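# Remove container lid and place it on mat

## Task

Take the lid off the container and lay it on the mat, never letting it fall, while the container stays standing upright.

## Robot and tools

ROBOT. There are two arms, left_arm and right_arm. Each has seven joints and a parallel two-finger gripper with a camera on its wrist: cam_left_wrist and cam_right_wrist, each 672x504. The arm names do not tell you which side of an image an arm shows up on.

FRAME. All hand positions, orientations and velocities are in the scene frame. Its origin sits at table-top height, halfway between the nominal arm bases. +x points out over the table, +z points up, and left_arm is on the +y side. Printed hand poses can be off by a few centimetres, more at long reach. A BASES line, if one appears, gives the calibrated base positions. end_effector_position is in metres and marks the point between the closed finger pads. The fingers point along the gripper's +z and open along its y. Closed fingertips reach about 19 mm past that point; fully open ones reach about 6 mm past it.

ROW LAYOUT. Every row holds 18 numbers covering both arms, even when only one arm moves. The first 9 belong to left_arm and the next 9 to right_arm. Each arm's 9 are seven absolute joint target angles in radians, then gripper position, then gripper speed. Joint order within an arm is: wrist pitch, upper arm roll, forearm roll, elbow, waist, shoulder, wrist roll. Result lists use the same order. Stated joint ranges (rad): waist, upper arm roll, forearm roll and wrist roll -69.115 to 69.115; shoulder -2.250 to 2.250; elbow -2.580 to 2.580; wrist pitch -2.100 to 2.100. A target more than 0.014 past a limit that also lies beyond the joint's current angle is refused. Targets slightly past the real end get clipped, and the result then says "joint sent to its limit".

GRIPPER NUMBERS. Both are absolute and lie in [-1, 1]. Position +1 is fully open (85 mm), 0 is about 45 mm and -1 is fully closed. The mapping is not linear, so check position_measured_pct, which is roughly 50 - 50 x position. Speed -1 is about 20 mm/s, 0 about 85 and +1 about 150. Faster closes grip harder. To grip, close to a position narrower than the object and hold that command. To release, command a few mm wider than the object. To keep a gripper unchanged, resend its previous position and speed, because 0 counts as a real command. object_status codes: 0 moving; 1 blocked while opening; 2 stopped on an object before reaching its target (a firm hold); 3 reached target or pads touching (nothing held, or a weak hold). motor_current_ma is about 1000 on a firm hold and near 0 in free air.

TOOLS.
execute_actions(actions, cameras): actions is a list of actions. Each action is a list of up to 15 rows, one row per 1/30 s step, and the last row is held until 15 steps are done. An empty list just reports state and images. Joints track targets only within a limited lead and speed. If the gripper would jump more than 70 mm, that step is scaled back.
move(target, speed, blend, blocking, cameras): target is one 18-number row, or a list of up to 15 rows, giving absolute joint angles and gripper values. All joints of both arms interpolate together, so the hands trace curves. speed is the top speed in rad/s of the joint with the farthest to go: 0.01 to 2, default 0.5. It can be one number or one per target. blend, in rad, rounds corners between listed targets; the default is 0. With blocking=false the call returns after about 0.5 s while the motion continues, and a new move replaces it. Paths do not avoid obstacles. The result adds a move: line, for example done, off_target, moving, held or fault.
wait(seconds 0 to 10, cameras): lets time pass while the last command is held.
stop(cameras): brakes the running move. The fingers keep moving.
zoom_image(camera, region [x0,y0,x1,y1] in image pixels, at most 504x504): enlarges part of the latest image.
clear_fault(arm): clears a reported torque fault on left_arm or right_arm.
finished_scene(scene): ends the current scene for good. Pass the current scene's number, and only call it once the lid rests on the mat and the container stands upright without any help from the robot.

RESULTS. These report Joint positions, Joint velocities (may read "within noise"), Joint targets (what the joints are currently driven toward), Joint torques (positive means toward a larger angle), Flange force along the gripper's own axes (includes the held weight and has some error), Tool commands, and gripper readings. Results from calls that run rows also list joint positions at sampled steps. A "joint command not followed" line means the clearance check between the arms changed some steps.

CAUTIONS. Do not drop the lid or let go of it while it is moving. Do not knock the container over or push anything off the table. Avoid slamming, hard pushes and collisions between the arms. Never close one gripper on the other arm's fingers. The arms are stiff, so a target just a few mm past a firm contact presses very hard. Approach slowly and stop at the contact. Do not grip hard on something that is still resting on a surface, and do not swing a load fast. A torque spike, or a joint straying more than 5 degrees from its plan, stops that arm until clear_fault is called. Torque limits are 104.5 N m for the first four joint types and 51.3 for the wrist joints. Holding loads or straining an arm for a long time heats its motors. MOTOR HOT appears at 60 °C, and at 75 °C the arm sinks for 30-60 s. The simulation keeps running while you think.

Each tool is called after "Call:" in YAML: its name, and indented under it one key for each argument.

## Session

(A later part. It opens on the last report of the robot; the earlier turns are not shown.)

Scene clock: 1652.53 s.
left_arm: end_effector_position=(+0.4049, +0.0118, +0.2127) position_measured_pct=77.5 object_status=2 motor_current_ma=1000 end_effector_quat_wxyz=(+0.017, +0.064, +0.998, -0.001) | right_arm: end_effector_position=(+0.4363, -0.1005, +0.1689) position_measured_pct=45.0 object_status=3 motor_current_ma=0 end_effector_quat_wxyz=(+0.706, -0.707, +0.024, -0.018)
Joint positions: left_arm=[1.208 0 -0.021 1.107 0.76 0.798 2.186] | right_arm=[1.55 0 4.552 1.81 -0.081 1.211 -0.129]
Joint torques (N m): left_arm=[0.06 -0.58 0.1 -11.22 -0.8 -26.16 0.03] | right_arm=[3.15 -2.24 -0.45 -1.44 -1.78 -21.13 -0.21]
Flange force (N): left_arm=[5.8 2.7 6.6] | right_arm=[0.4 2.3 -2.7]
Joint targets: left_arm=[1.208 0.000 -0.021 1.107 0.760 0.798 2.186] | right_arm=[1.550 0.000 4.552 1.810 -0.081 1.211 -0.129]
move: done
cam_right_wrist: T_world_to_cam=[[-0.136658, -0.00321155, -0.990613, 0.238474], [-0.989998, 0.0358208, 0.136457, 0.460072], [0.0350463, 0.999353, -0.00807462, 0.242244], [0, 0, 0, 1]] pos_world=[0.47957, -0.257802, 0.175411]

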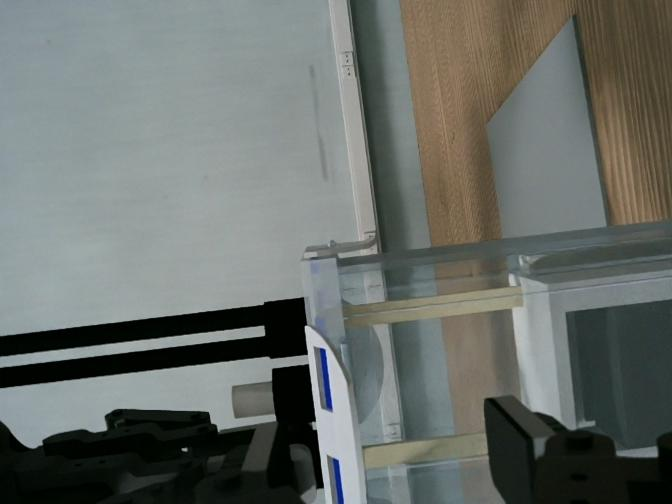

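Call:
move:
  target:
    - [1.2233,0,-0.021,1.098,0.7605,0.792,2.186,-0.7,-1,1.563,0,4.630,1.81,-0.003,1.2105,-0.11,0.1,0]
    - [1.4088,0,-0.0278,0.827,0.7600,0.9245,3.754,-0.7,-1,1.563,0,4.630,1.81,-0.003,1.2105,-0.11,0.1,0]
  speed: [0.2,0.4]

Scene clock: 1700.40 s.
left_arm: end_effector_position=(+0.4306, -0.0077, +0.2190) position_measured_pct=77.5 object_status=2 motor_current_ma=1000 end_effector_quat_wxyz=(+0.013, -0.660, +0.751, +0.011) | right_arm: end_effector_position=(+0.4362, -0.1342, +0.1701) position_measured_pct=45.0 object_status=3 motor_current_ma=0 end_effector_quat_wxyz=(+0.707, -0.706, +0.017, -0.025)
Joint positions: left_arm=[1.409 0 -0.028 0.827 0.76 0.924 3.754] | right_arm=[1.563 0 4.63 1.81 -0.003 1.211 -0.11]
Joint torques (N m): left_arm=[0.14 -0.62 -0.01 -12.1 -0.87 -29.54 0.06] | right_arm=[3.14 -2.22 -0.42 -1.21 -1.78 -20.95 -0.22]
Flange force (N): left_arm=[-3.4 6.9 9.2] | right_arm=[0.0 2.4 -2.6]
Joint targets: left_arm=[1.409 0.000 -0.028 0.827 0.760 0.924 3.754] | right_arm=[1.563 0.000 4.630 1.810 -0.003 1.211 -0.110]
move: done
cam_left_wrist: T_world_to_cam=[[-0.990213, 0.126133, -0.0597328, 0.453358], [0.119768, 0.987726, 0.100266, -0.0179417], [0.0716464, 0.0921304, -0.993166, 0.329349], [0, 0, 0, 1]] pos_world=[0.427473, -0.0698049, 0.355978]
cam_right_wrist: T_world_to_cam=[[-0.116523, -0.000636957, -0.993188, 0.231499], [-0.992586, 0.0348982, 0.11643, 0.465328], [0.0345863, 0.999391, -0.00469869, 0.275573], [0, 0, 0, 1]] pos_world=[0.479322, -0.291497, 0.177039]

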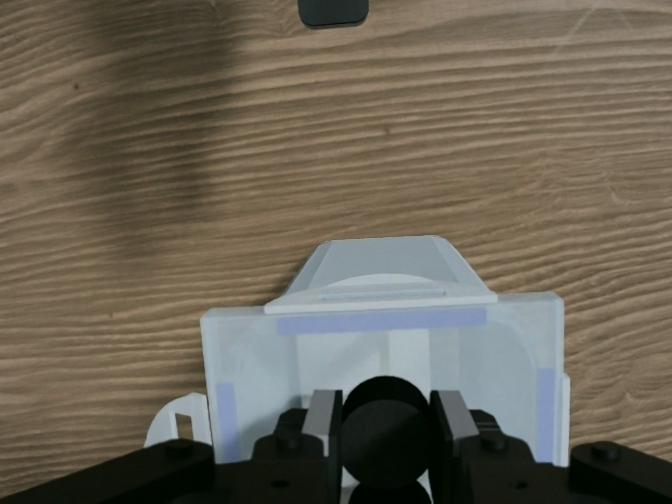

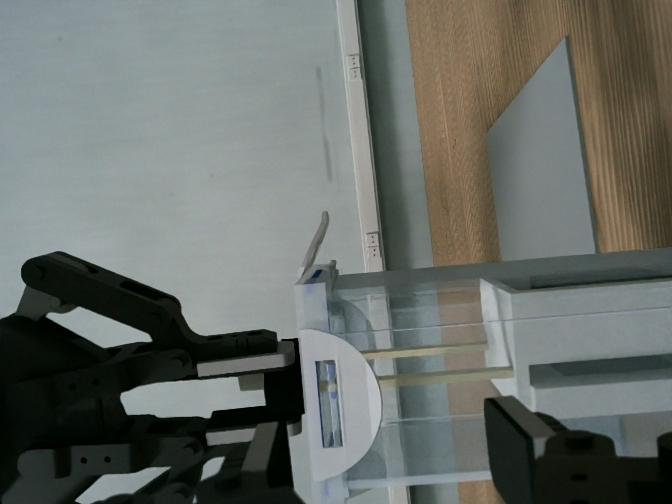

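Call:
move:
  target:
    - [1.393,0,-0.0278,0.8392,0.7600,0.9279,3.754,-0.7,-1,1.5496,0,4.5525,1.8095,-0.081,1.2105,-0.1295,0,0]
    - [1.393,0,-0.0278,0.8392,0.7600,0.9279,3.754,-0.7,-1,1.5292,0,4.4395,1.7941,-0.1959,1.205,-0.1542,0,0]
  speed: [0.1,0.12]
  cameras: ["cam_right_wrist"]

Scene clock: 1716.67 s.
left_arm: end_effector_position=(+0.4306, -0.0077, +0.2130) position_measured_pct=77.5 object_status=2 motor_current_ma=1000 end_effector_quat_wxyz=(+0.013, -0.660, +0.751, +0.011) | right_arm: end_effector_position=(+0.4368, -0.0498, +0.1716) position_measured_pct=49.8 object_status=3 motor_current_ma=0 end_effector_quat_wxyz=(+0.706, -0.708, +0.027, -0.015)
Joint positions: left_arm=[1.393 0 -0.028 0.839 0.76 0.928 3.754] | right_arm=[1.529 0 4.439 1.794 -0.196 1.205 -0.154]
Joint torques (N m): left_arm=[0.12 -0.98 -0.11 -10.38 -1.26 -26.24 0.03] | right_arm=[3.15 -2.15 -0.47 -1.92 -1.77 -21.64 -0.23]
Flange force (N): left_arm=[-2.6 6.6 3.7] | right_arm=[0.9 2.4 -2.4]
Joint targets: left_arm=[1.393 0.000 -0.028 0.839 0.760 0.928 3.754] | right_arm=[1.529 0.000 4.439 1.794 -0.196 1.205 -0.154]
move: done
cam_right_wrist: T_world_to_cam=[[-0.144173, -0.00403525, -0.989544, 0.244354], [-0.988941, 0.0357226, 0.14394, 0.456546], [0.0347682, 0.999354, -0.00914087, 0.192006], [0, 0, 0, 1]] pos_world=[0.480051, -0.207205, 0.177838]

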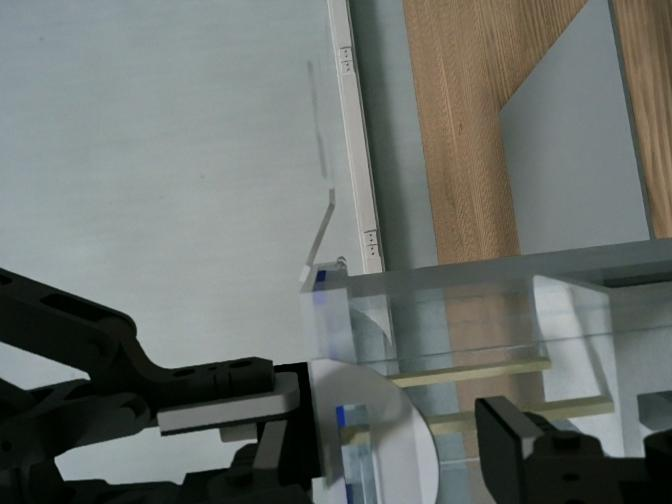

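Call:
move:
  target:
    - [1.393,0,-0.0278,0.8392,0.7600,0.9279,3.754,-0.7,-1,1.5276,0,4.4307,1.7978,-0.2045,1.1988,-0.1602,0,0]
  speed: [0.05]
  cameras: []

Call:
move:
  target:
    - [1.393,0,-0.0278,0.8392,0.7600,0.9279,3.754,-0.7,-1,1.5272,0,4.4285,1.7972,-0.2067,1.1988,-0.1607,0,0]
  speed: [0.03]
  cameras: []

Call:
move:
  target:
    - [1.393,0,-0.0278,0.8392,0.7600,0.9279,3.754,-0.7,-1,1.5268,0,4.4263,1.7966,-0.2089,1.1988,-0.1612,0,0]
  speed: [0.03]
  cameras: []

Scene clock: 1729.50 s.
left_arm: end_effector_position=(+0.4305, -0.0077, +0.2129) position_measured_pct=77.5 object_status=2 motor_current_ma=1000 end_effector_quat_wxyz=(+0.013, -0.660, +0.751, +0.011) | right_arm: end_effector_position=(+0.4361, -0.0462, +0.1742) position_measured_pct=49.8 object_status=3 motor_current_ma=0 end_effector_quat_wxyz=(+0.706, -0.707, +0.029, -0.014)
Joint positions: left_arm=[1.393 0 -0.028 0.839 0.76 0.928 3.754] | right_arm=[1.528 0 4.431 1.798 -0.204 1.199 -0.16]
Joint torques (N m): left_arm=[-1.81 2.03 1.79 -13.26 2.62 -28.21 -0.01] | right_arm=[4.1 -5.15 -0.29 -2.73 -5.36 -22.98 -0.25]
Flange force (N): left_arm=[-11.0 8.1 5.8] | right_arm=[1.6 4.4 -9.7]
Joint targets: left_arm=[1.393 0.000 -0.028 0.839 0.760 0.928 3.754] | right_arm=[1.528 0.000 4.431 1.798 -0.204 1.199 -0.160]
move: done

Scene clock: 1730.20 s.
left_arm: end_effector_position=(+0.4306, -0.0077, +0.2130) position_measured_pct=77.5 object_status=2 motor_current_ma=1000 end_effector_quat_wxyz=(+0.013, -0.660, +0.751, +0.011) | right_arm: end_effector_position=(+0.4361, -0.0452, +0.1743) position_measured_pct=49.8 object_status=3 motor_current_ma=0 end_effector_quat_wxyz=(+0.706, -0.707, +0.029, -0.014)
Joint positions: left_arm=[1.393 0 -0.028 0.839 0.76 0.928 3.754] | right_arm=[1.527 0 4.428 1.797 -0.207 1.199 -0.161]
Joint torques (N m): left_arm=[-2.45 2.78 2.26 -13.45 3.59 -27.29 -0.03] | right_arm=[4.58 -6.37 -0.23 -2.99 -6.61 -23.79 -0.24]
Flange force (N): left_arm=[-13.5 8.9 4.1] | right_arm=[2.3 5.8 -12.2]
Joint targets: left_arm=[1.393 0.000 -0.028 0.839 0.760 0.928 3.754] | right_arm=[1.527 0.000 4.428 1.797 -0.207 1.199 -0.161]
move: done

Scene clock: 1730.90 s.
left_arm: end_effector_position=(+0.4306, -0.0077, +0.2130) position_measured_pct=77.5 object_status=2 motor_current_ma=1000 end_effector_quat_wxyz=(+0.013, -0.660, +0.751, +0.011) | right_arm: end_effector_position=(+0.4362, -0.0442, +0.1743) position_measured_pct=49.8 object_status=3 motor_current_ma=0 end_effector_quat_wxyz=(+0.706, -0.707, +0.029, -0.014)
Joint positions: left_arm=[1.393 0 -0.028 0.839 0.76 0.928 3.754] | right_arm=[1.527 0 4.426 1.797 -0.209 1.199 -0.161]
Joint torques (N m): left_arm=[-3.1 3.48 2.81 -13.62 4.51 -26.08 0.04] | right_arm=[5.1 -7.6 -0.09 -3.25 -8 -24.47 -0.27]
Flange force (N): left_arm=[-16.4 10.1 2.1] | right_arm=[2.8 7.0 -14.7]
Joint targets: left_arm=[1.393 0.000 -0.028 0.839 0.760 0.928 3.754] | right_arm=[1.527 0.000 4.426 1.797 -0.209 1.199 -0.161]
move: done

Call:
move:
  target:
    - [1.393,0,-0.0278,0.8392,0.7600,0.9279,3.754,-0.7,-1,1.5284,0,4.4350,1.799,-0.2002,1.1988,-0.1596,-0.2,0]
  speed: [0.05]
  cameras: ["cam_right_wrist"]

Scene clock: 1737.13 s.
left_arm: end_effector_position=(+0.4305, -0.0078, +0.2129) position_measured_pct=77.5 object_status=2 motor_current_ma=1000 end_effector_quat_wxyz=(+0.013, -0.660, +0.751, +0.011) | right_arm: end_effector_position=(+0.4360, -0.0480, +0.1742) position_measured_pct=60.2 object_status=3 motor_current_ma=10 end_effector_quat_wxyz=(+0.706, -0.707, +0.029, -0.014)
Joint positions: left_arm=[1.393 0 -0.028 0.839 0.76 0.928 3.754] | right_arm=[1.528 0 4.435 1.799 -0.2 1.199 -0.16]
Joint torques (N m): left_arm=[-0.52 1.8 1.62 -12.8 2.37 -29.76 -0.06] | right_arm=[3.07 -3.21 -0.95 -2.82 -3.23 -21.9 -0.19]
Flange force (N): left_arm=[-8.5 5.6 9.1] | right_arm=[-0.6 2.0 -7.3]
Joint targets: left_arm=[1.393 0.000 -0.028 0.839 0.760 0.928 3.754] | right_arm=[1.528 0.000 4.435 1.799 -0.200 1.199 -0.160]
move: done
cam_right_wrist: T_world_to_cam=[[-0.14844, -0.00339237, -0.988916, 0.248596], [-0.988303, 0.035881, 0.148225, 0.454301], [0.0349804, 0.99935, -0.00867886, 0.190068], [0, 0, 0, 1]] pos_world=[0.47924, -0.205402, 0.180152]

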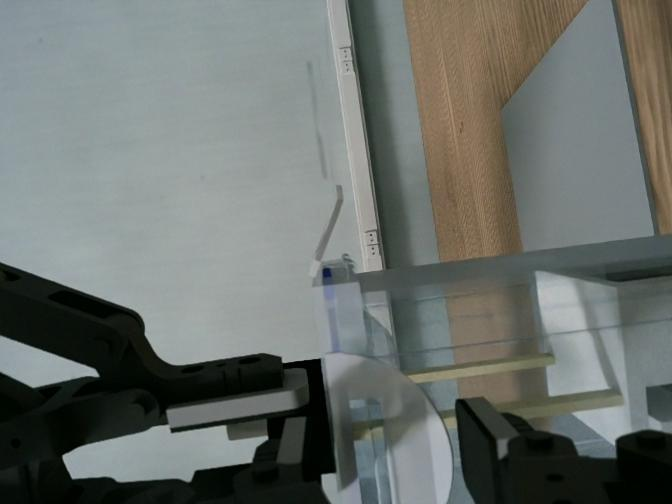

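Call:
move:
  target:
    - [1.393,0,-0.0278,0.8392,0.7600,0.9279,3.754,-0.7,-1,1.5292,0,4.4394,1.8003,-0.1957,1.1988,-0.1586,-0.5,-1]
  speed: [0.05]
  cameras: ["cam_right_wrist"]

Call:
zoom_image:
  camera: "cam_right_wrist"
  region: [240, 240, 540, 504]

Scene clock: 1744.30 s.
left_arm: end_effector_position=(+0.4306, -0.0077, +0.2130) position_measured_pct=77.5 object_status=2 motor_current_ma=1000 end_effector_quat_wxyz=(+0.013, -0.660, +0.751, +0.011) | right_arm: end_effector_position=(+0.4359, -0.0501, +0.1740) position_measured_pct=71.0 object_status=0 motor_current_ma=1000 end_effector_quat_wxyz=(+0.706, -0.708, +0.029, -0.014)
Joint positions: left_arm=[1.393 0 -0.028 0.839 0.76 0.928 3.754] | right_arm=[1.529 0 4.439 1.8 -0.196 1.199 -0.159]
Joint torques (N m): left_arm=[-0.2 1.03 1.1 -12.48 1.31 -29.82 -0.02] | right_arm=[1.33 -1.11 -0.58 -1.52 -2.16 -19.21 -0.48]
Flange force (N): left_arm=[-6.5 5.6 9.3] | right_arm=[-0.4 -2.0 -4.5]
Joint targets: left_arm=[1.393 0.000 -0.028 0.839 0.760 0.928 3.754] | right_arm=[1.529 0.000 4.439 1.800 -0.196 1.199 -0.159]
move: done
cam_right_wrist: T_world_to_cam=[[-0.148546, -0.00368616, -0.988899, 0.248463], [-0.988287, 0.0359262, 0.148321, 0.454277], [0.0349806, 0.999348, -0.00897969, 0.192224], [0, 0, 0, 1]] pos_world=[0.47914, -0.207503, 0.180053]

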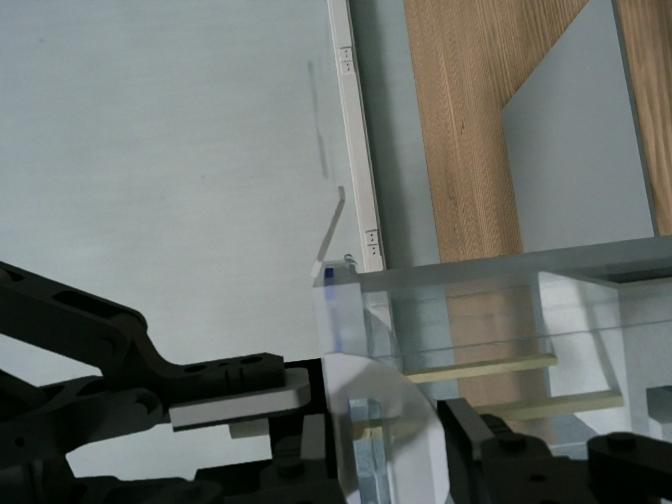

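Scaled by 1.680.

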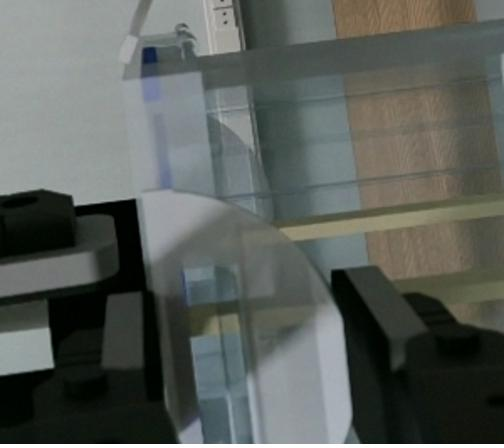

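Call:
move:
  target:
    - [1.393,0,-0.0278,0.8392,0.7600,0.9279,3.754,-0.7,-1,1.4326,0,4.4565,1.8346,-0.197,1.1235,-0.201,-0.5,-1]
    - [1.393,0,-0.0278,0.8392,0.7600,0.9279,3.754,-0.7,-1,1.3347,0,4.4796,1.8558,-0.2021,1.0536,-0.252,-0.5,-1]
  speed: [0.05,0.05]
  cameras: ["cam_right_wrist"]

Scene clock: 1762.50 s.
left_arm: end_effector_position=(+0.4306, -0.0077, +0.2130) position_measured_pct=77.5 object_status=2 motor_current_ma=1000 end_effector_quat_wxyz=(+0.013, -0.660, +0.751, +0.011) | right_arm: end_effector_position=(+0.4359, -0.0519, +0.1804) position_measured_pct=71.0 object_status=2 motor_current_ma=1000 end_effector_quat_wxyz=(-0.642, +0.766, -0.031, +0.011)
Joint positions: left_arm=[1.393 0 -0.028 0.839 0.76 0.928 3.754] | right_arm=[1.335 0 4.48 1.856 -0.202 1.054 -0.252]
Joint torques (N m): left_arm=[-2.6 1.49 1.53 -9.08 2 -17.56 0] | right_arm=[7.41 -7.73 -0.86 -4.3 -5.79 -27.52 -0.39]
Flange force (N): left_arm=[-12.8 11.3 -10.9] | right_arm=[3.8 16.5 -6.3]
Joint targets: left_arm=[1.393 0.000 -0.028 0.839 0.760 0.928 3.754] | right_arm=[1.335 0.000 4.480 1.856 -0.202 1.054 -0.252]
move: done
cam_right_wrist: T_world_to_cam=[[-0.15948, -0.174786, -0.971605, 0.247593], [-0.986695, 0.0597388, 0.15121, 0.453404], [0.0316131, 0.982793, -0.181987, 0.225774], [0, 0, 0, 1]] pos_world=[0.47972, -0.205699, 0.213092]

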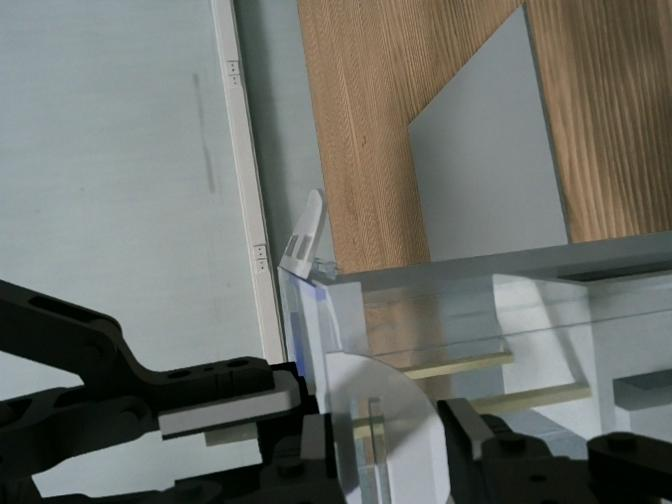

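Call:
move:
  target:
    - [1.393,0,-0.0278,0.8392,0.7600,0.9279,3.754,-0.7,-1,1.2392,0,4.514,1.862,-0.2125,0.9938,-0.312,-0.5,-1]
  speed: [0.05]
  cameras: ["cam_right_wrist"]

Scene clock: 1770.87 s.
left_arm: end_effector_position=(+0.4305, -0.0077, +0.2130) position_measured_pct=77.5 object_status=2 motor_current_ma=1000 end_effector_quat_wxyz=(+0.013, -0.660, +0.751, +0.011) | right_arm: end_effector_position=(+0.4360, -0.0523, +0.1802) position_measured_pct=74.9 object_status=0 motor_current_ma=130 end_effector_quat_wxyz=(-0.608, +0.793, -0.029, +0.009)
Joint positions: left_arm=[1.393 0 -0.028 0.839 0.76 0.928 3.754] | right_arm=[1.239 0 4.514 1.862 -0.213 0.994 -0.312]
Joint torques (N m): left_arm=[1.09 -1.74 -0.67 -12.51 -2.57 -32.53 -0.04] | right_arm=[-4.09 4.5 0.28 -0.16 0.16 -10.03 -0.29]
Flange force (N): left_arm=[1.0 5.9 14.1] | right_arm=[-2.0 -17.6 -5.8]
Joint targets: left_arm=[1.393 0.000 -0.028 0.839 0.760 0.928 3.754] | right_arm=[1.239 0.000 4.514 1.862 -0.213 0.994 -0.312]
move: done
cam_right_wrist: T_world_to_cam=[[-0.161634, -0.258352, -0.952433, 0.240386], [-0.986551, 0.066087, 0.149498, 0.454104], [0.0243203, 0.963788, -0.26556, 0.243495], [0, 0, 0, 1]] pos_world=[0.48093, -0.202583, 0.225727]

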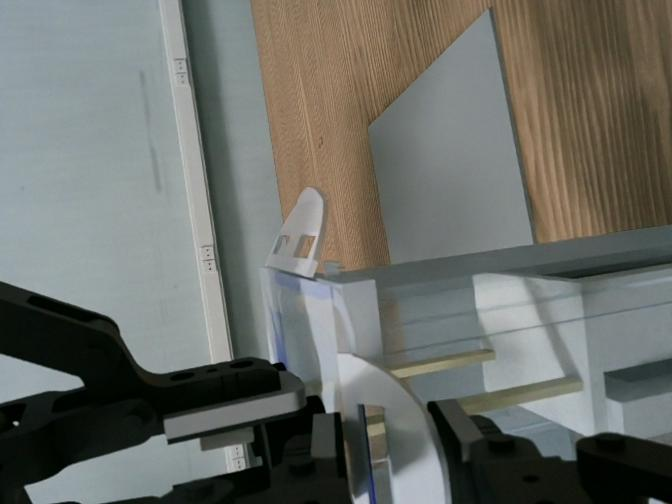

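Call:
move:
  target:
    - [1.393,0,-0.0278,0.8392,0.7600,0.9279,3.754,-0.7,-1,1.2392,0,4.514,1.868,-0.2125,0.9873,-0.316,-0.5,-1]
    - [1.393,0,-0.0278,0.8392,0.7600,0.9279,3.754,-0.7,-1,1.2392,0,4.514,1.868,-0.2125,0.9873,-0.316,0.1,-1]
    - [1.393,0,-0.0278,0.8392,0.7600,0.9279,3.754,-0.7,-1,1.25,0,4.60,1.89,-0.12,1.0,-0.31,0.1,-1]
    - [1.393,0,-0.0278,0.8392,0.7600,0.9279,3.754,-0.7,-1,1.563,0,4.630,1.81,-0.003,1.2105,-0.11,0.1,0]
  speed: [0.05,0.05,0.2,0.3]
  cameras: ["cam_right_wrist"]

Scene clock: 1789.03 s.
left_arm: end_effector_position=(+0.4306, -0.0077, +0.2130) position_measured_pct=77.5 object_status=2 motor_current_ma=1000 end_effector_quat_wxyz=(+0.013, -0.660, +0.751, +0.011) | right_arm: end_effector_position=(+0.4362, -0.1342, +0.1701) position_measured_pct=45.0 object_status=3 motor_current_ma=0 end_effector_quat_wxyz=(+0.707, -0.706, +0.017, -0.025)
Joint positions: left_arm=[1.393 0 -0.028 0.839 0.76 0.928 3.754] | right_arm=[1.563 0 4.63 1.81 -0.003 1.211 -0.11]
Joint torques (N m): left_arm=[0.13 -0.32 0.22 -11.13 -0.65 -27.62 0.06] | right_arm=[3.15 -2.26 -0.42 -1.2 -1.73 -20.91 -0.19]
Flange force (N): left_arm=[-3.7 6.6 6.0] | right_arm=[0.1 2.3 -2.6]
Joint targets: left_arm=[1.393 0.000 -0.028 0.839 0.760 0.928 3.754] | right_arm=[1.563 0.000 4.630 1.810 -0.003 1.211 -0.110]
move: done
cam_right_wrist: T_world_to_cam=[[-0.116523, -0.000636957, -0.993188, 0.231499], [-0.992586, 0.0348982, 0.11643, 0.465328], [0.0345863, 0.999391, -0.00469869, 0.275573], [0, 0, 0, 1]] pos_world=[0.479322, -0.291497, 0.177039]

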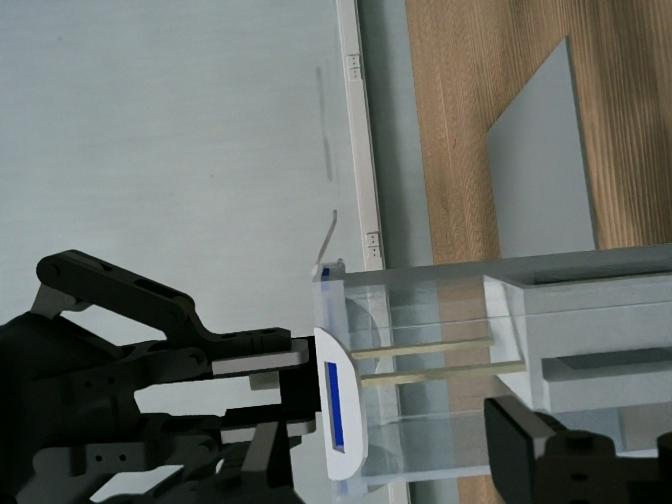

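Call:
move:
  target:
    - [1.391,0,-0.0278,0.8408,0.7600,0.9284,3.754,-0.7,-1,1.563,0,4.630,1.81,-0.003,1.2105,-0.11,0,0]
  speed: [0.05]

Scene clock: 1815.97 s.
left_arm: end_effector_position=(+0.4305, -0.0077, +0.2122) position_measured_pct=77.5 object_status=2 motor_current_ma=1000 end_effector_quat_wxyz=(+0.013, -0.660, +0.751, +0.011) | right_arm: end_effector_position=(+0.4362, -0.1342, +0.1701) position_measured_pct=49.8 object_status=3 motor_current_ma=0 end_effector_quat_wxyz=(+0.707, -0.706, +0.017, -0.025)
Joint positions: left_arm=[1.391 0 -0.028 0.841 0.76 0.928 3.754] | right_arm=[1.563 0 4.63 1.81 -0.003 1.211 -0.11]
Joint torques (N m): left_arm=[-0.11 -1.36 -0.28 -9.16 -2.01 -22.78 0.02] | right_arm=[3.15 -2.23 -0.45 -1.22 -1.73 -20.92 -0.22]
Flange force (N): left_arm=[-3.0 8.9 -1.5] | right_arm=[0.0 2.3 -2.6]
Joint targets: left_arm=[1.391 0.000 -0.028 0.841 0.760 0.928 3.754] | right_arm=[1.563 0.000 4.630 1.810 -0.003 1.211 -0.110]
move: done
cam_left_wrist: T_world_to_cam=[[-0.990145, 0.126626, -0.0598187, 0.452885], [0.120271, 0.987692, 0.0999988, -0.0173719], [0.0717449, 0.0918189, -0.993188, 0.322548], [0, 0, 0, 1]] pos_world=[0.42737, -0.0698049, 0.349179]
cam_right_wrist: T_world_to_cam=[[-0.116523, -0.000636957, -0.993188, 0.231499], [-0.992586, 0.0348982, 0.11643, 0.465328], [0.0345863, 0.999391, -0.00469869, 0.275573], [0, 0, 0, 1]] pos_world=[0.479322, -0.291497, 0.177039]

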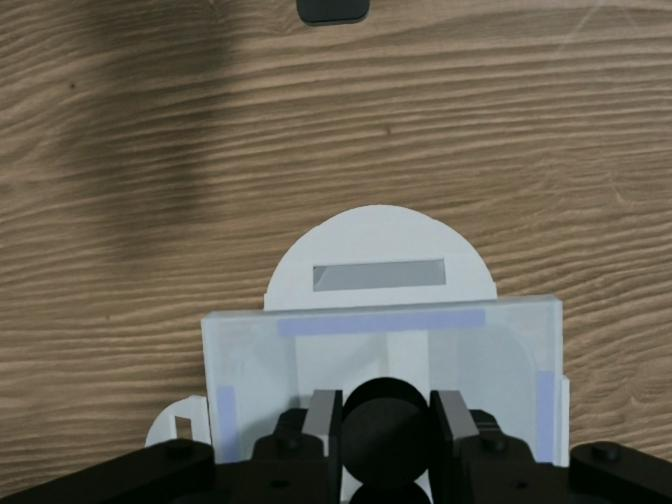

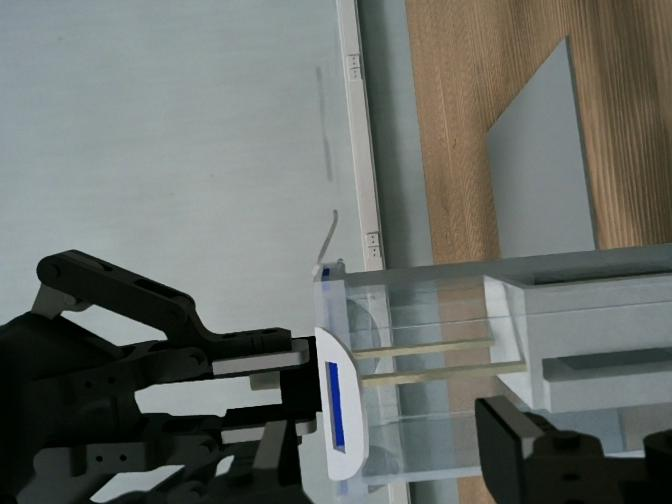

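Call:
move:
  target:
    - [1.467,0,0.0183,0.714,0.6937,0.9874,5.252,-0.7,-1,1.563,0,4.630,1.81,-0.003,1.2105,-0.11,0,0]
  speed: [0.35]

Scene clock: 1825.47 s.
left_arm: end_effector_position=(+0.4618, +0.0034, +0.2129) position_measured_pct=77.5 object_status=2 motor_current_ma=1000 end_effector_quat_wxyz=(+0.000, +0.998, -0.064, -0.016) | right_arm: end_effector_position=(+0.4362, -0.1342, +0.1701) position_measured_pct=49.8 object_status=3 motor_current_ma=0 end_effector_quat_wxyz=(+0.707, -0.706, +0.017, -0.025)
Joint positions: left_arm=[1.467 0 0.018 0.714 0.694 0.987 5.252] | right_arm=[1.563 0 4.63 1.81 -0.003 1.211 -0.11]
Joint torques (N m): left_arm=[-0.14 0 0.54 -11.3 -0.33 -28.32 0.05] | right_arm=[3.15 -2.24 -0.43 -1.22 -1.78 -20.91 -0.2]
Flange force (N): left_arm=[-7.4 -4.6 5.8] | right_arm=[0.0 2.3 -2.6]
Joint targets: left_arm=[1.467 0.000 0.018 0.714 0.694 0.987 5.252] | right_arm=[1.563 0.000 4.630 1.810 -0.003 1.211 -0.110]
move: done
cam_left_wrist: T_world_to_cam=[[-0.125607, -0.990404, -0.0576503, 0.0866526], [-0.987839, 0.119491, 0.0994774, 0.482637], [-0.091634, 0.0694443, -0.993368, 0.39562], [0, 0, 0, 1]] pos_world=[0.523905, 0.000676582, 0.34998]
cam_right_wrist: T_world_to_cam=[[-0.116523, -0.000636957, -0.993188, 0.231499], [-0.992586, 0.0348982, 0.11643, 0.465328], [0.0345863, 0.999391, -0.00469869, 0.275573], [0, 0, 0, 1]] pos_world=[0.479322, -0.291497, 0.177039]

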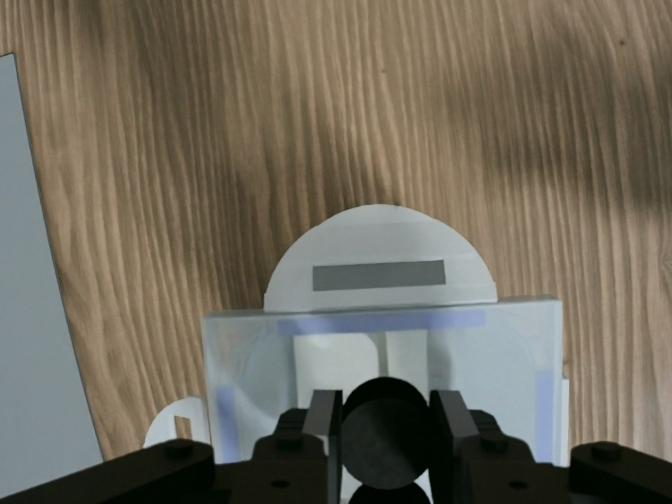

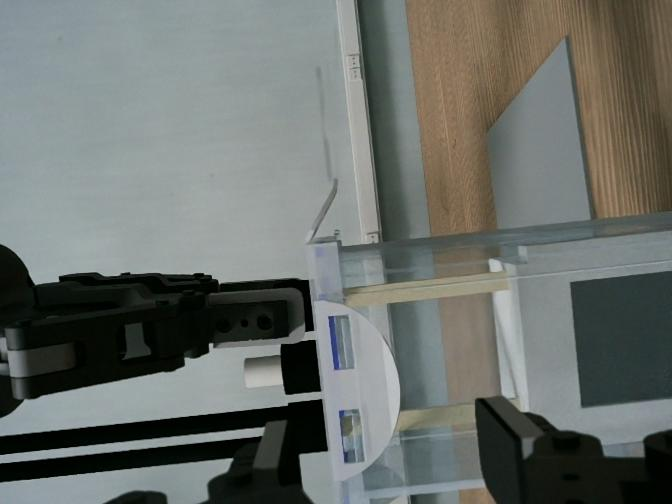

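Call:
move:
  target:
    - [1.467,0,0.0183,0.714,0.6937,0.9874,5.252,-0.7,-1,1.5496,0,4.5525,1.8065,-0.081,1.2055,-0.1345,0,0]
    - [1.467,0,0.0183,0.714,0.6937,0.9874,5.252,-0.7,-1,1.5292,0,4.4408,1.7905,-0.1948,1.201,-0.1644,0,0]
  speed: [0.3,0.12]
  cameras: ["cam_right_wrist"]

Scene clock: 1836.80 s.
left_arm: end_effector_position=(+0.4620, +0.0036, +0.2129) position_measured_pct=77.5 object_status=2 motor_current_ma=1000 end_effector_quat_wxyz=(+0.000, +0.998, -0.063, -0.016) | right_arm: end_effector_position=(+0.4386, -0.0500, +0.1740) position_measured_pct=49.8 object_status=3 motor_current_ma=0 end_effector_quat_wxyz=(+0.707, -0.707, +0.028, -0.014)
Joint positions: left_arm=[1.467 0 0.018 0.714 0.694 0.987 5.252] | right_arm=[1.529 0 4.441 1.791 -0.195 1.201 -0.164]
Joint torques (N m): left_arm=[-2.46 3.88 3.45 -14.2 4.96 -29.66 0.21] | right_arm=[4.3 -6.51 -0.44 -3.2 -7.17 -23.44 -0.25]
Flange force (N): left_arm=[-9.7 -16.1 6.6] | right_arm=[1.4 4.8 -14.1]
Joint targets: left_arm=[1.467 0.000 0.018 0.714 0.694 0.987 5.252] | right_arm=[1.529 0.000 4.441 1.791 -0.195 1.201 -0.164]
move: done
cam_right_wrist: T_world_to_cam=[[-0.14691, -0.00217821, -0.989148, 0.248327], [-0.988538, 0.0354813, 0.146741, 0.457272], [0.0347766, 0.999368, -0.0073658, 0.191737], [0, 0, 0, 1]] pos_world=[0.481844, -0.2073, 0.179944]

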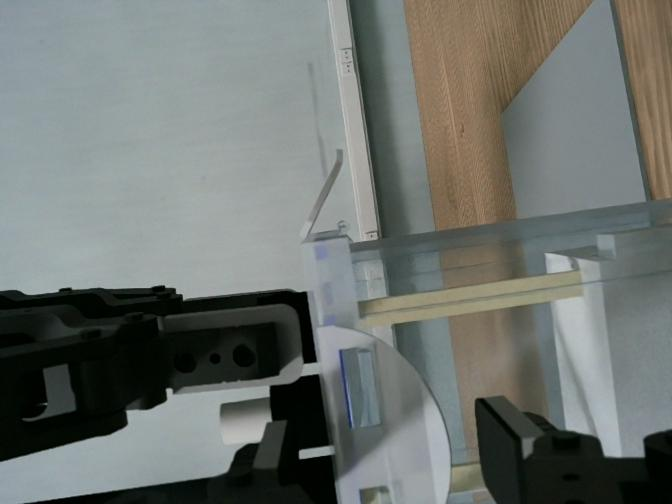

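Call:
move:
  target:
    - [1.467,0,0.0183,0.714,0.6937,0.9874,5.252,-0.7,-1,1.531,0,4.4507,1.7933,-0.1847,1.201,-0.1622,0,0]
    - [1.467,0,0.0183,0.714,0.6937,0.9874,5.252,-0.7,-1,1.531,0,4.4507,1.7933,-0.1847,1.201,-0.1622,-0.5,-1]
  speed: [0.08,0.12]
  cameras: ["cam_right_wrist"]

Scene clock: 1846.93 s.
left_arm: end_effector_position=(+0.4619, +0.0034, +0.2129) position_measured_pct=77.5 object_status=2 motor_current_ma=1000 end_effector_quat_wxyz=(+0.000, +0.998, -0.064, -0.016) | right_arm: end_effector_position=(+0.4384, -0.0545, +0.1738) position_measured_pct=71.0 object_status=0 motor_current_ma=1000 end_effector_quat_wxyz=(+0.706, -0.707, +0.028, -0.014)
Joint positions: left_arm=[1.467 0 0.018 0.714 0.694 0.987 5.252] | right_arm=[1.531 0 4.451 1.793 -0.185 1.201 -0.162]
Joint torques (N m): left_arm=[-0.88 1.47 1.6 -12.85 1.84 -29.97 0.02] | right_arm=[-0.39 -0.93 -0.37 -1.4 -3.99 -17 -0.32]
Flange force (N): left_arm=[-8.0 -8.9 8.0] | right_arm=[-0.6 -6.9 -8.9]
Joint targets: left_arm=[1.467 0.000 0.018 0.714 0.694 0.987 5.252] | right_arm=[1.531 0.000 4.451 1.793 -0.185 1.201 -0.162]
move: done
cam_right_wrist: T_world_to_cam=[[-0.146913, -0.00230648, -0.989147, 0.248065], [-0.988545, 0.0352983, 0.146742, 0.457228], [0.0345768, 0.999374, -0.00746585, 0.196356], [0, 0, 0, 1]] pos_world=[0.481645, -0.211801, 0.179744]

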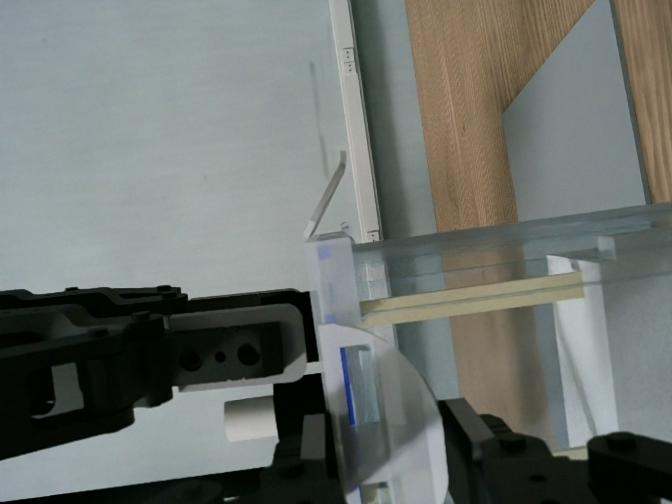

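Call:
move:
  target:
    - [1.467,0,0.0183,0.714,0.6937,0.9874,5.252,-0.7,-1,1.5314,0,4.4529,1.7975,-0.1825,1.1973,-0.1639,-0.5,-1]
    - [1.467,0,0.0183,0.714,0.6937,0.9874,5.252,-0.7,-1,1.4348,0,4.47,1.8294,-0.1838,1.1245,-0.205,-0.5,-1]
    - [1.467,0,0.0183,0.714,0.6937,0.9874,5.252,-0.7,-1,1.3369,0,4.4931,1.8482,-0.1889,1.0571,-0.2542,-0.5,-1]
  speed: [0.03,0.05,0.05]
  cameras: ["cam_right_wrist"]

Scene clock: 1858.07 s.
left_arm: end_effector_position=(+0.4619, +0.0034, +0.2129) position_measured_pct=77.5 object_status=2 motor_current_ma=1000 end_effector_quat_wxyz=(+0.000, +0.998, -0.064, -0.016) | right_arm: end_effector_position=(+0.4389, -0.0572, +0.1795) position_measured_pct=71.0 object_status=2 motor_current_ma=1000 end_effector_quat_wxyz=(-0.642, +0.766, -0.030, +0.012)
Joint positions: left_arm=[1.467 0 0.018 0.714 0.694 0.987 5.252] | right_arm=[1.337 0 4.493 1.848 -0.189 1.057 -0.254]
Joint torques (N m): left_arm=[-0.49 1.5 1.5 -9.71 2.65 -23.79 0.02] | right_arm=[3.11 -3.39 -1.59 -4.22 -3.48 -22.17 -0.2]
Flange force (N): left_arm=[-7.6 -9.9 -0.8] | right_arm=[-1.4 4.9 -8.2]
Joint targets: left_arm=[1.467 0.000 0.018 0.714 0.694 0.987 5.252] | right_arm=[1.337 0.000 4.493 1.848 -0.189 1.057 -0.254]
move: done
cam_right_wrist: T_world_to_cam=[[-0.156899, -0.174634, -0.972052, 0.245226], [-0.987093, 0.0597234, 0.148597, 0.457453], [0.0321042, 0.98282, -0.181751, 0.230462], [0, 0, 0, 1]] pos_world=[0.482625, -0.210998, 0.212282]

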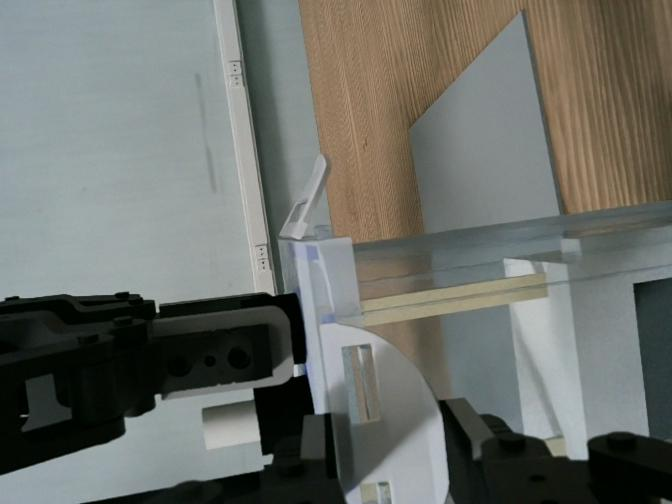

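Call:
move:
  target:
    - [1.467,0,0.0183,0.714,0.6937,0.9874,5.252,-0.7,-1,1.2414,0,4.5275,1.859,-0.1993,0.9923,-0.3175,-0.5,-1]
  speed: [0.05]
  cameras: ["cam_right_wrist"]

Scene clock: 1870.10 s.
left_arm: end_effector_position=(+0.4618, +0.0034, +0.2129) position_measured_pct=77.5 object_status=2 motor_current_ma=1000 end_effector_quat_wxyz=(+0.000, +0.998, -0.064, -0.016) | right_arm: end_effector_position=(+0.4382, -0.0579, +0.1810) position_measured_pct=74.9 object_status=3 motor_current_ma=100 end_effector_quat_wxyz=(-0.608, +0.793, -0.029, +0.009)
Joint positions: left_arm=[1.467 0 0.018 0.714 0.694 0.987 5.252] | right_arm=[1.241 0 4.527 1.859 -0.199 0.992 -0.317]
Joint torques (N m): left_arm=[0.46 -1.98 -0.65 -12.09 -3.52 -31.19 -0.03] | right_arm=[-1.3 1.84 0.94 0.06 -1.21 -13.53 -0.25]
Flange force (N): left_arm=[-8.3 0.7 10.5] | right_arm=[2.3 -10.5 -2.7]
Joint targets: left_arm=[1.467 0.000 0.018 0.714 0.694 0.987 5.252] | right_arm=[1.241 0.000 4.527 1.859 -0.199 0.992 -0.317]
move: done
cam_right_wrist: T_world_to_cam=[[-0.162107, -0.258469, -0.952321, 0.240221], [-0.986448, 0.0672121, 0.149674, 0.456568], [0.0253215, 0.963679, -0.265862, 0.248613], [0, 0, 0, 1]] pos_world=[0.483027, -0.20818, 0.226528]

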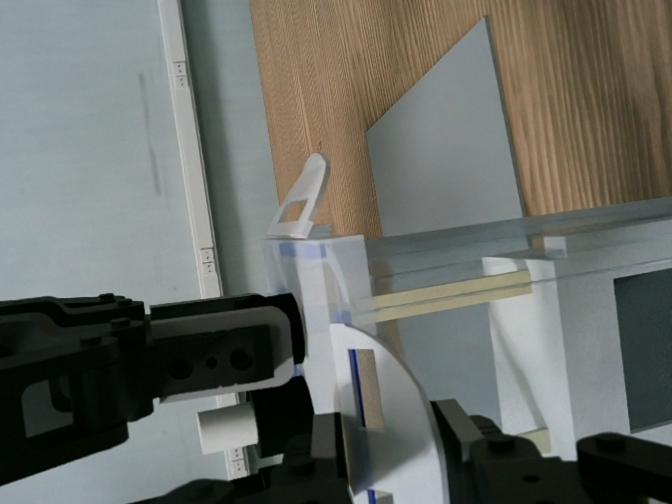

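Call:
move:
  target:
    - [1.467,0,0.0183,0.714,0.6937,0.9874,5.252,-0.7,-1,1.2414,0,4.5275,1.863,-0.1993,0.988,-0.320,-0.5,-1]
    - [1.467,0,0.0183,0.714,0.6937,0.9874,5.252,-0.7,-1,1.2414,0,4.5275,1.863,-0.1993,0.988,-0.320,0.1,-1]
    - [1.467,0,0.0183,0.714,0.6937,0.9874,5.252,-0.7,-1,1.25,0,4.60,1.89,-0.12,1.0,-0.31,0.1,-1]
    - [1.467,0,0.0183,0.714,0.6937,0.9874,5.252,-0.7,-1,1.563,0,4.630,1.81,-0.003,1.2105,-0.11,0.0,0]
  speed: [0.05,0.05,0.2,0.3]
  cameras: ["cam_right_wrist"]

Scene clock: 1880.63 s.
left_arm: end_effector_position=(+0.4618, +0.0034, +0.2129) position_measured_pct=77.5 object_status=2 motor_current_ma=1000 end_effector_quat_wxyz=(+0.000, +0.998, -0.064, -0.016) | right_arm: end_effector_position=(+0.4362, -0.1342, +0.1701) position_measured_pct=49.8 object_status=3 motor_current_ma=0 end_effector_quat_wxyz=(+0.707, -0.706, +0.017, -0.025)
Joint positions: left_arm=[1.467 0 0.018 0.714 0.694 0.987 5.252] | right_arm=[1.563 0 4.63 1.81 -0.003 1.211 -0.11]
Joint torques (N m): left_arm=[-0.36 -0.21 0.48 -11.02 -0.64 -27 0.01] | right_arm=[3.15 -2.22 -0.48 -1.21 -1.72 -20.87 -0.22]
Flange force (N): left_arm=[-9.1 -5.0 4.0] | right_arm=[0.0 2.2 -2.6]
Joint targets: left_arm=[1.467 0.000 0.018 0.714 0.694 0.987 5.252] | right_arm=[1.563 0.000 4.630 1.810 -0.003 1.211 -0.110]
move: done
cam_right_wrist: T_world_to_cam=[[-0.116523, -0.000636957, -0.993188, 0.231499], [-0.992586, 0.0348982, 0.11643, 0.465328], [0.0345863, 0.999391, -0.00469869, 0.275573], [0, 0, 0, 1]] pos_world=[0.479322, -0.291497, 0.177039]

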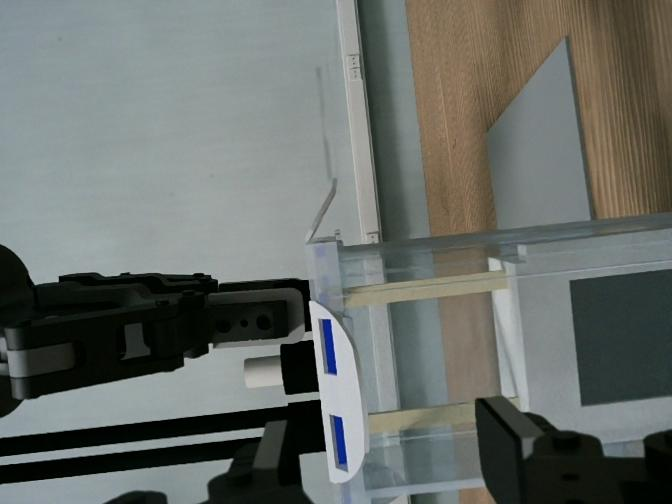

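Call:
move:
  target:
    - [1.337,0,0.025,0.9157,0.6764,0.893,6.016,-0.7,-1,1.563,0,4.630,1.81,-0.003,1.2105,-0.11,0,0]
    - [1.2144,0,0.0312,1.1118,0.659,0.7968,6.78,-0.7,-1,1.563,0,4.630,1.81,-0.003,1.2105,-0.11,0,0]
  speed: [0.3,0.3]
  blend: [0.1,0]

Scene clock: 1907.43 s.
left_arm: end_effector_position=(+0.4332, +0.0484, +0.2120) position_measured_pct=77.5 object_status=2 motor_current_ma=1000 end_effector_quat_wxyz=(+0.012, +0.750, +0.661, -0.012) | right_arm: end_effector_position=(+0.4362, -0.1342, +0.1701) position_measured_pct=49.8 object_status=3 motor_current_ma=0 end_effector_quat_wxyz=(+0.707, -0.706, +0.017, -0.025)
Joint positions: left_arm=[1.214 0 0.031 1.112 0.659 0.797 6.78] | right_arm=[1.563 0 4.63 1.81 -0.003 1.211 -0.11]
Joint torques (N m): left_arm=[-0.23 -0.37 0.25 -9.48 -0.44 -22.11 0.05] | right_arm=[3.14 -2.24 -0.46 -1.18 -1.79 -20.96 -0.21]
Flange force (N): left_arm=[3.0 -6.0 -0.3] | right_arm=[0.1 2.5 -2.7]
Joint targets: left_arm=[1.214 0.000 0.031 1.112 0.659 0.797 6.780] | right_arm=[1.563 0.000 4.630 1.810 -0.003 1.211 -0.110]
move: done
cam_left_wrist: T_world_to_cam=[[0.990455, -0.12541, -0.0571924, -0.397906], [-0.119181, -0.987648, 0.101723, 0.125892], [-0.069243, -0.0939356, -0.993167, 0.387176], [0, 0, 0, 1]] pos_world=[0.435921, 0.110805, 0.348967]
cam_right_wrist: T_world_to_cam=[[-0.116523, -0.000636957, -0.993188, 0.231499], [-0.992586, 0.0348982, 0.11643, 0.465328], [0.0345863, 0.999391, -0.00469869, 0.275573], [0, 0, 0, 1]] pos_world=[0.479322, -0.291497, 0.177039]

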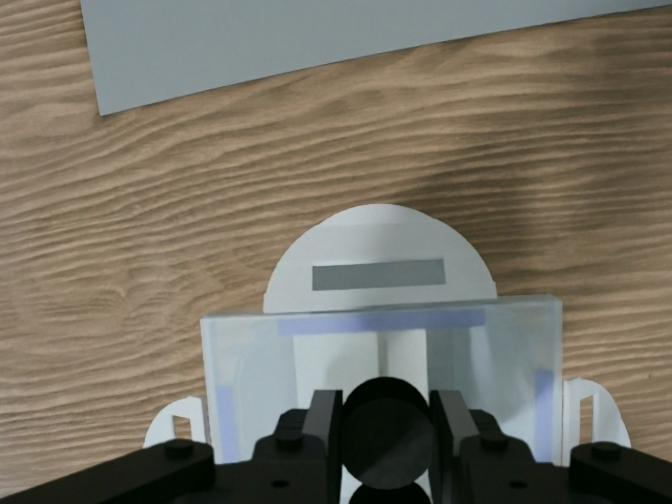

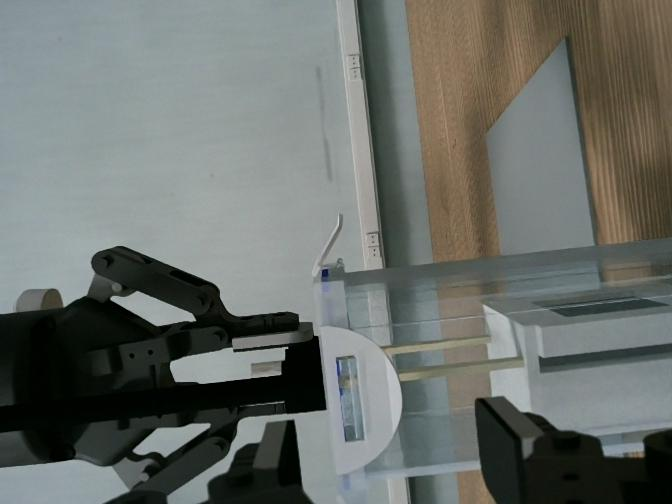

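Call:
move:
  target:
    - [1.2144,0,0.0312,1.1118,0.659,0.7968,6.78,-0.7,-1,1.5496,0,4.5525,1.8165,-0.081,1.2025,-0.1285,0,0]
    - [1.2144,0,0.0312,1.1118,0.659,0.7968,6.78,-0.7,-1,1.5292,0,4.4383,1.8073,-0.197,1.199,-0.150,0,0]
  speed: [0.3,0.12]
  cameras: ["cam_right_wrist"]

Scene clock: 1921.60 s.
left_arm: end_effector_position=(+0.4332, +0.0484, +0.2120) position_measured_pct=77.5 object_status=2 motor_current_ma=1000 end_effector_quat_wxyz=(+0.012, +0.750, +0.661, -0.012) | right_arm: end_effector_position=(+0.4336, -0.0500, +0.1730) position_measured_pct=49.8 object_status=3 motor_current_ma=0 end_effector_quat_wxyz=(+0.705, -0.708, +0.028, -0.014)
Joint positions: left_arm=[1.214 0 0.031 1.112 0.659 0.797 6.78] | right_arm=[1.529 0 4.438 1.807 -0.197 1.199 -0.15]
Joint torques (N m): left_arm=[-0.2 -0.46 0.24 -9.45 -0.52 -22.1 0.03] | right_arm=[3.14 -2.13 -0.46 -1.9 -1.73 -21.51 -0.23]
Flange force (N): left_arm=[2.8 -6.0 -0.3] | right_arm=[0.7 2.3 -2.4]
Joint targets: left_arm=[1.214 0.000 0.031 1.112 0.659 0.797 6.780] | right_arm=[1.529 0.000 4.438 1.807 -0.197 1.199 -0.150]
move: done
cam_right_wrist: T_world_to_cam=[[-0.147003, -0.00562392, -0.98912, 0.246445], [-0.988521, 0.0360935, 0.146709, 0.452628], [0.0348757, 0.999333, -0.0108652, 0.192586], [0, 0, 0, 1]] pos_world=[0.476944, -0.207408, 0.179451]

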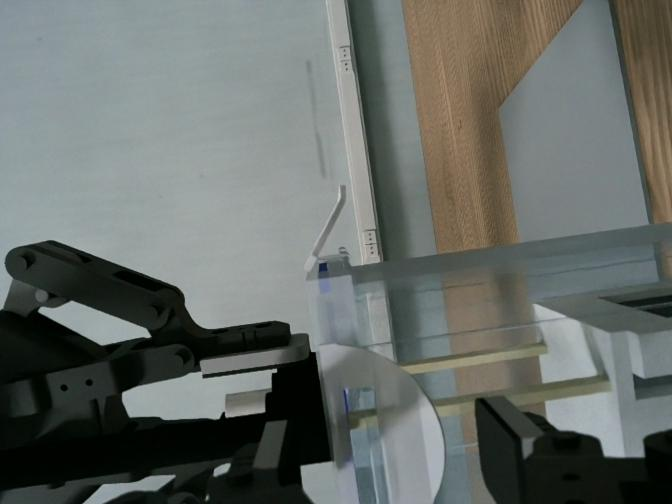

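Call:
move:
  target:
    - [1.2144,0,0.0312,1.1118,0.659,0.7968,6.78,-0.7,-1,1.5284,0,4.434,1.806,-0.2015,1.199,-0.151,0,0]
    - [1.2144,0,0.0312,1.1118,0.659,0.7968,6.78,-0.7,-1,1.5284,0,4.434,1.806,-0.2015,1.199,-0.151,-0.5,-1]
  speed: [0.04,0.12]
  cameras: ["cam_right_wrist"]

Scene clock: 1929.83 s.
left_arm: end_effector_position=(+0.4332, +0.0484, +0.2120) position_measured_pct=77.5 object_status=2 motor_current_ma=1000 end_effector_quat_wxyz=(+0.012, +0.750, +0.661, -0.012) | right_arm: end_effector_position=(+0.4337, -0.0480, +0.1731) position_measured_pct=71.4 object_status=0 motor_current_ma=1000 end_effector_quat_wxyz=(+0.705, -0.708, +0.028, -0.014)
Joint positions: left_arm=[1.214 0 0.031 1.112 0.659 0.797 6.78] | right_arm=[1.528 0 4.434 1.806 -0.201 1.199 -0.151]
Joint torques (N m): left_arm=[-0.97 1.15 1.1 -10.73 1.39 -23.4 -0.03] | right_arm=[1.19 -2.41 -0.01 -1.32 -4.55 -18.8 -0.39]
Flange force (N): left_arm=[6.2 -5.6 0.8] | right_arm=[1.3 -2.8 -8.5]
Joint targets: left_arm=[1.214 0.000 0.031 1.112 0.659 0.797 6.780] | right_arm=[1.528 0.000 4.434 1.806 -0.201 1.199 -0.151]
move: done
cam_right_wrist: T_world_to_cam=[[-0.146902, -0.00555723, -0.989135, 0.246523], [-0.988543, 0.0358802, 0.146613, 0.452522], [0.0346756, 0.999341, -0.0107644, 0.190568], [0, 0, 0, 1]] pos_world=[0.476945, -0.205309, 0.179551]

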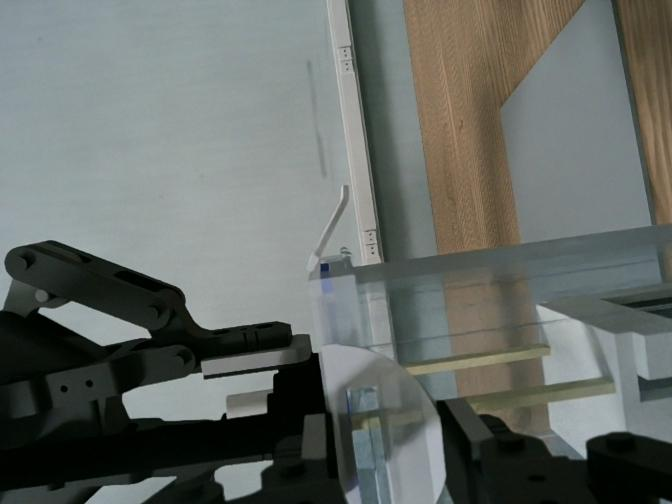

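Call:
move:
  target:
    - [1.2144,0,0.0312,1.1118,0.659,0.7968,6.78,-0.7,-1,1.5288,0,4.4362,1.8086,-0.1993,1.197,-0.1515,-0.5,-1]
    - [1.2144,0,0.0312,1.1118,0.659,0.7968,6.78,-0.7,-1,1.4322,0,4.4533,1.8405,-0.2006,1.1242,-0.1925,-0.5,-1]
    - [1.2144,0,0.0312,1.1118,0.659,0.7968,6.78,-0.7,-1,1.3343,0,4.4764,1.8593,-0.2057,1.0568,-0.2418,-0.5,-1]
  speed: [0.03,0.05,0.05]
  cameras: []

Call:
move:
  target:
    - [1.2144,0,0.0312,1.1118,0.659,0.7968,6.78,-0.7,-1,1.2388,0,4.5108,1.8701,-0.2161,0.992,-0.3051,-0.5,-1]
  speed: [0.05]
  cameras: ["cam_right_wrist"]

Scene clock: 1945.50 s.
left_arm: end_effector_position=(+0.4332, +0.0484, +0.2120) position_measured_pct=77.5 object_status=2 motor_current_ma=1000 end_effector_quat_wxyz=(+0.012, +0.750, +0.661, -0.012) | right_arm: end_effector_position=(+0.4338, -0.0507, +0.1783) position_measured_pct=71.4 object_status=2 motor_current_ma=1000 end_effector_quat_wxyz=(-0.641, +0.767, -0.029, +0.012)
Joint positions: left_arm=[1.214 0 0.031 1.112 0.659 0.797 6.78] | right_arm=[1.334 0 4.476 1.859 -0.206 1.057 -0.242]
Joint torques (N m): left_arm=[-2.18 4.3 2.97 -11.14 5.42 -21.04 -0.03] | right_arm=[4.81 -6.9 -1.24 -4.46 -6.94 -23.48 -0.39]
Flange force (N): left_arm=[14.4 -6.4 -3.9] | right_arm=[0.7 8.7 -13.6]
Joint targets: left_arm=[1.214 0.000 0.031 1.112 0.659 0.797 6.780] | right_arm=[1.334 0.000 4.476 1.859 -0.206 1.057 -0.242]
move: done

Scene clock: 1947.63 s.
left_arm: end_effector_position=(+0.4332, +0.0484, +0.2120) position_measured_pct=77.5 object_status=2 motor_current_ma=1000 end_effector_quat_wxyz=(+0.012, +0.750, +0.661, -0.012) | right_arm: end_effector_position=(+0.4328, -0.0514, +0.1798) position_measured_pct=71.4 object_status=2 motor_current_ma=1000 end_effector_quat_wxyz=(-0.608, +0.794, -0.028, +0.008)
Joint positions: left_arm=[1.214 0 0.031 1.112 0.659 0.797 6.78] | right_arm=[1.239 0 4.511 1.87 -0.216 0.992 -0.305]
Joint torques (N m): left_arm=[-2.98 3.55 2.7 -11.96 4.48 -20.73 0.15] | right_arm=[4.79 -7.77 -0.25 -3.66 -9.1 -21.78 -0.3]
Flange force (N): left_arm=[14.9 -9.5 -4.9] | right_arm=[4.1 8.2 -14.6]
Joint targets: left_arm=[1.214 0.000 0.031 1.112 0.659 0.797 6.780] | right_arm=[1.239 0.000 4.511 1.870 -0.216 0.992 -0.305]
move: done
cam_right_wrist: T_world_to_cam=[[-0.160834, -0.259979, -0.952126, 0.239328], [-0.986729, 0.0641681, 0.149158, 0.450967], [0.0223179, 0.96348, -0.26685, 0.243675], [0, 0, 0, 1]] pos_world=[0.478036, -0.201493, 0.225629]

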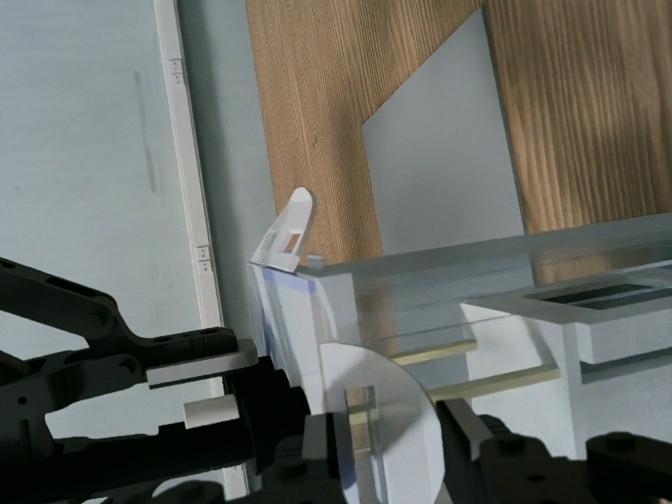

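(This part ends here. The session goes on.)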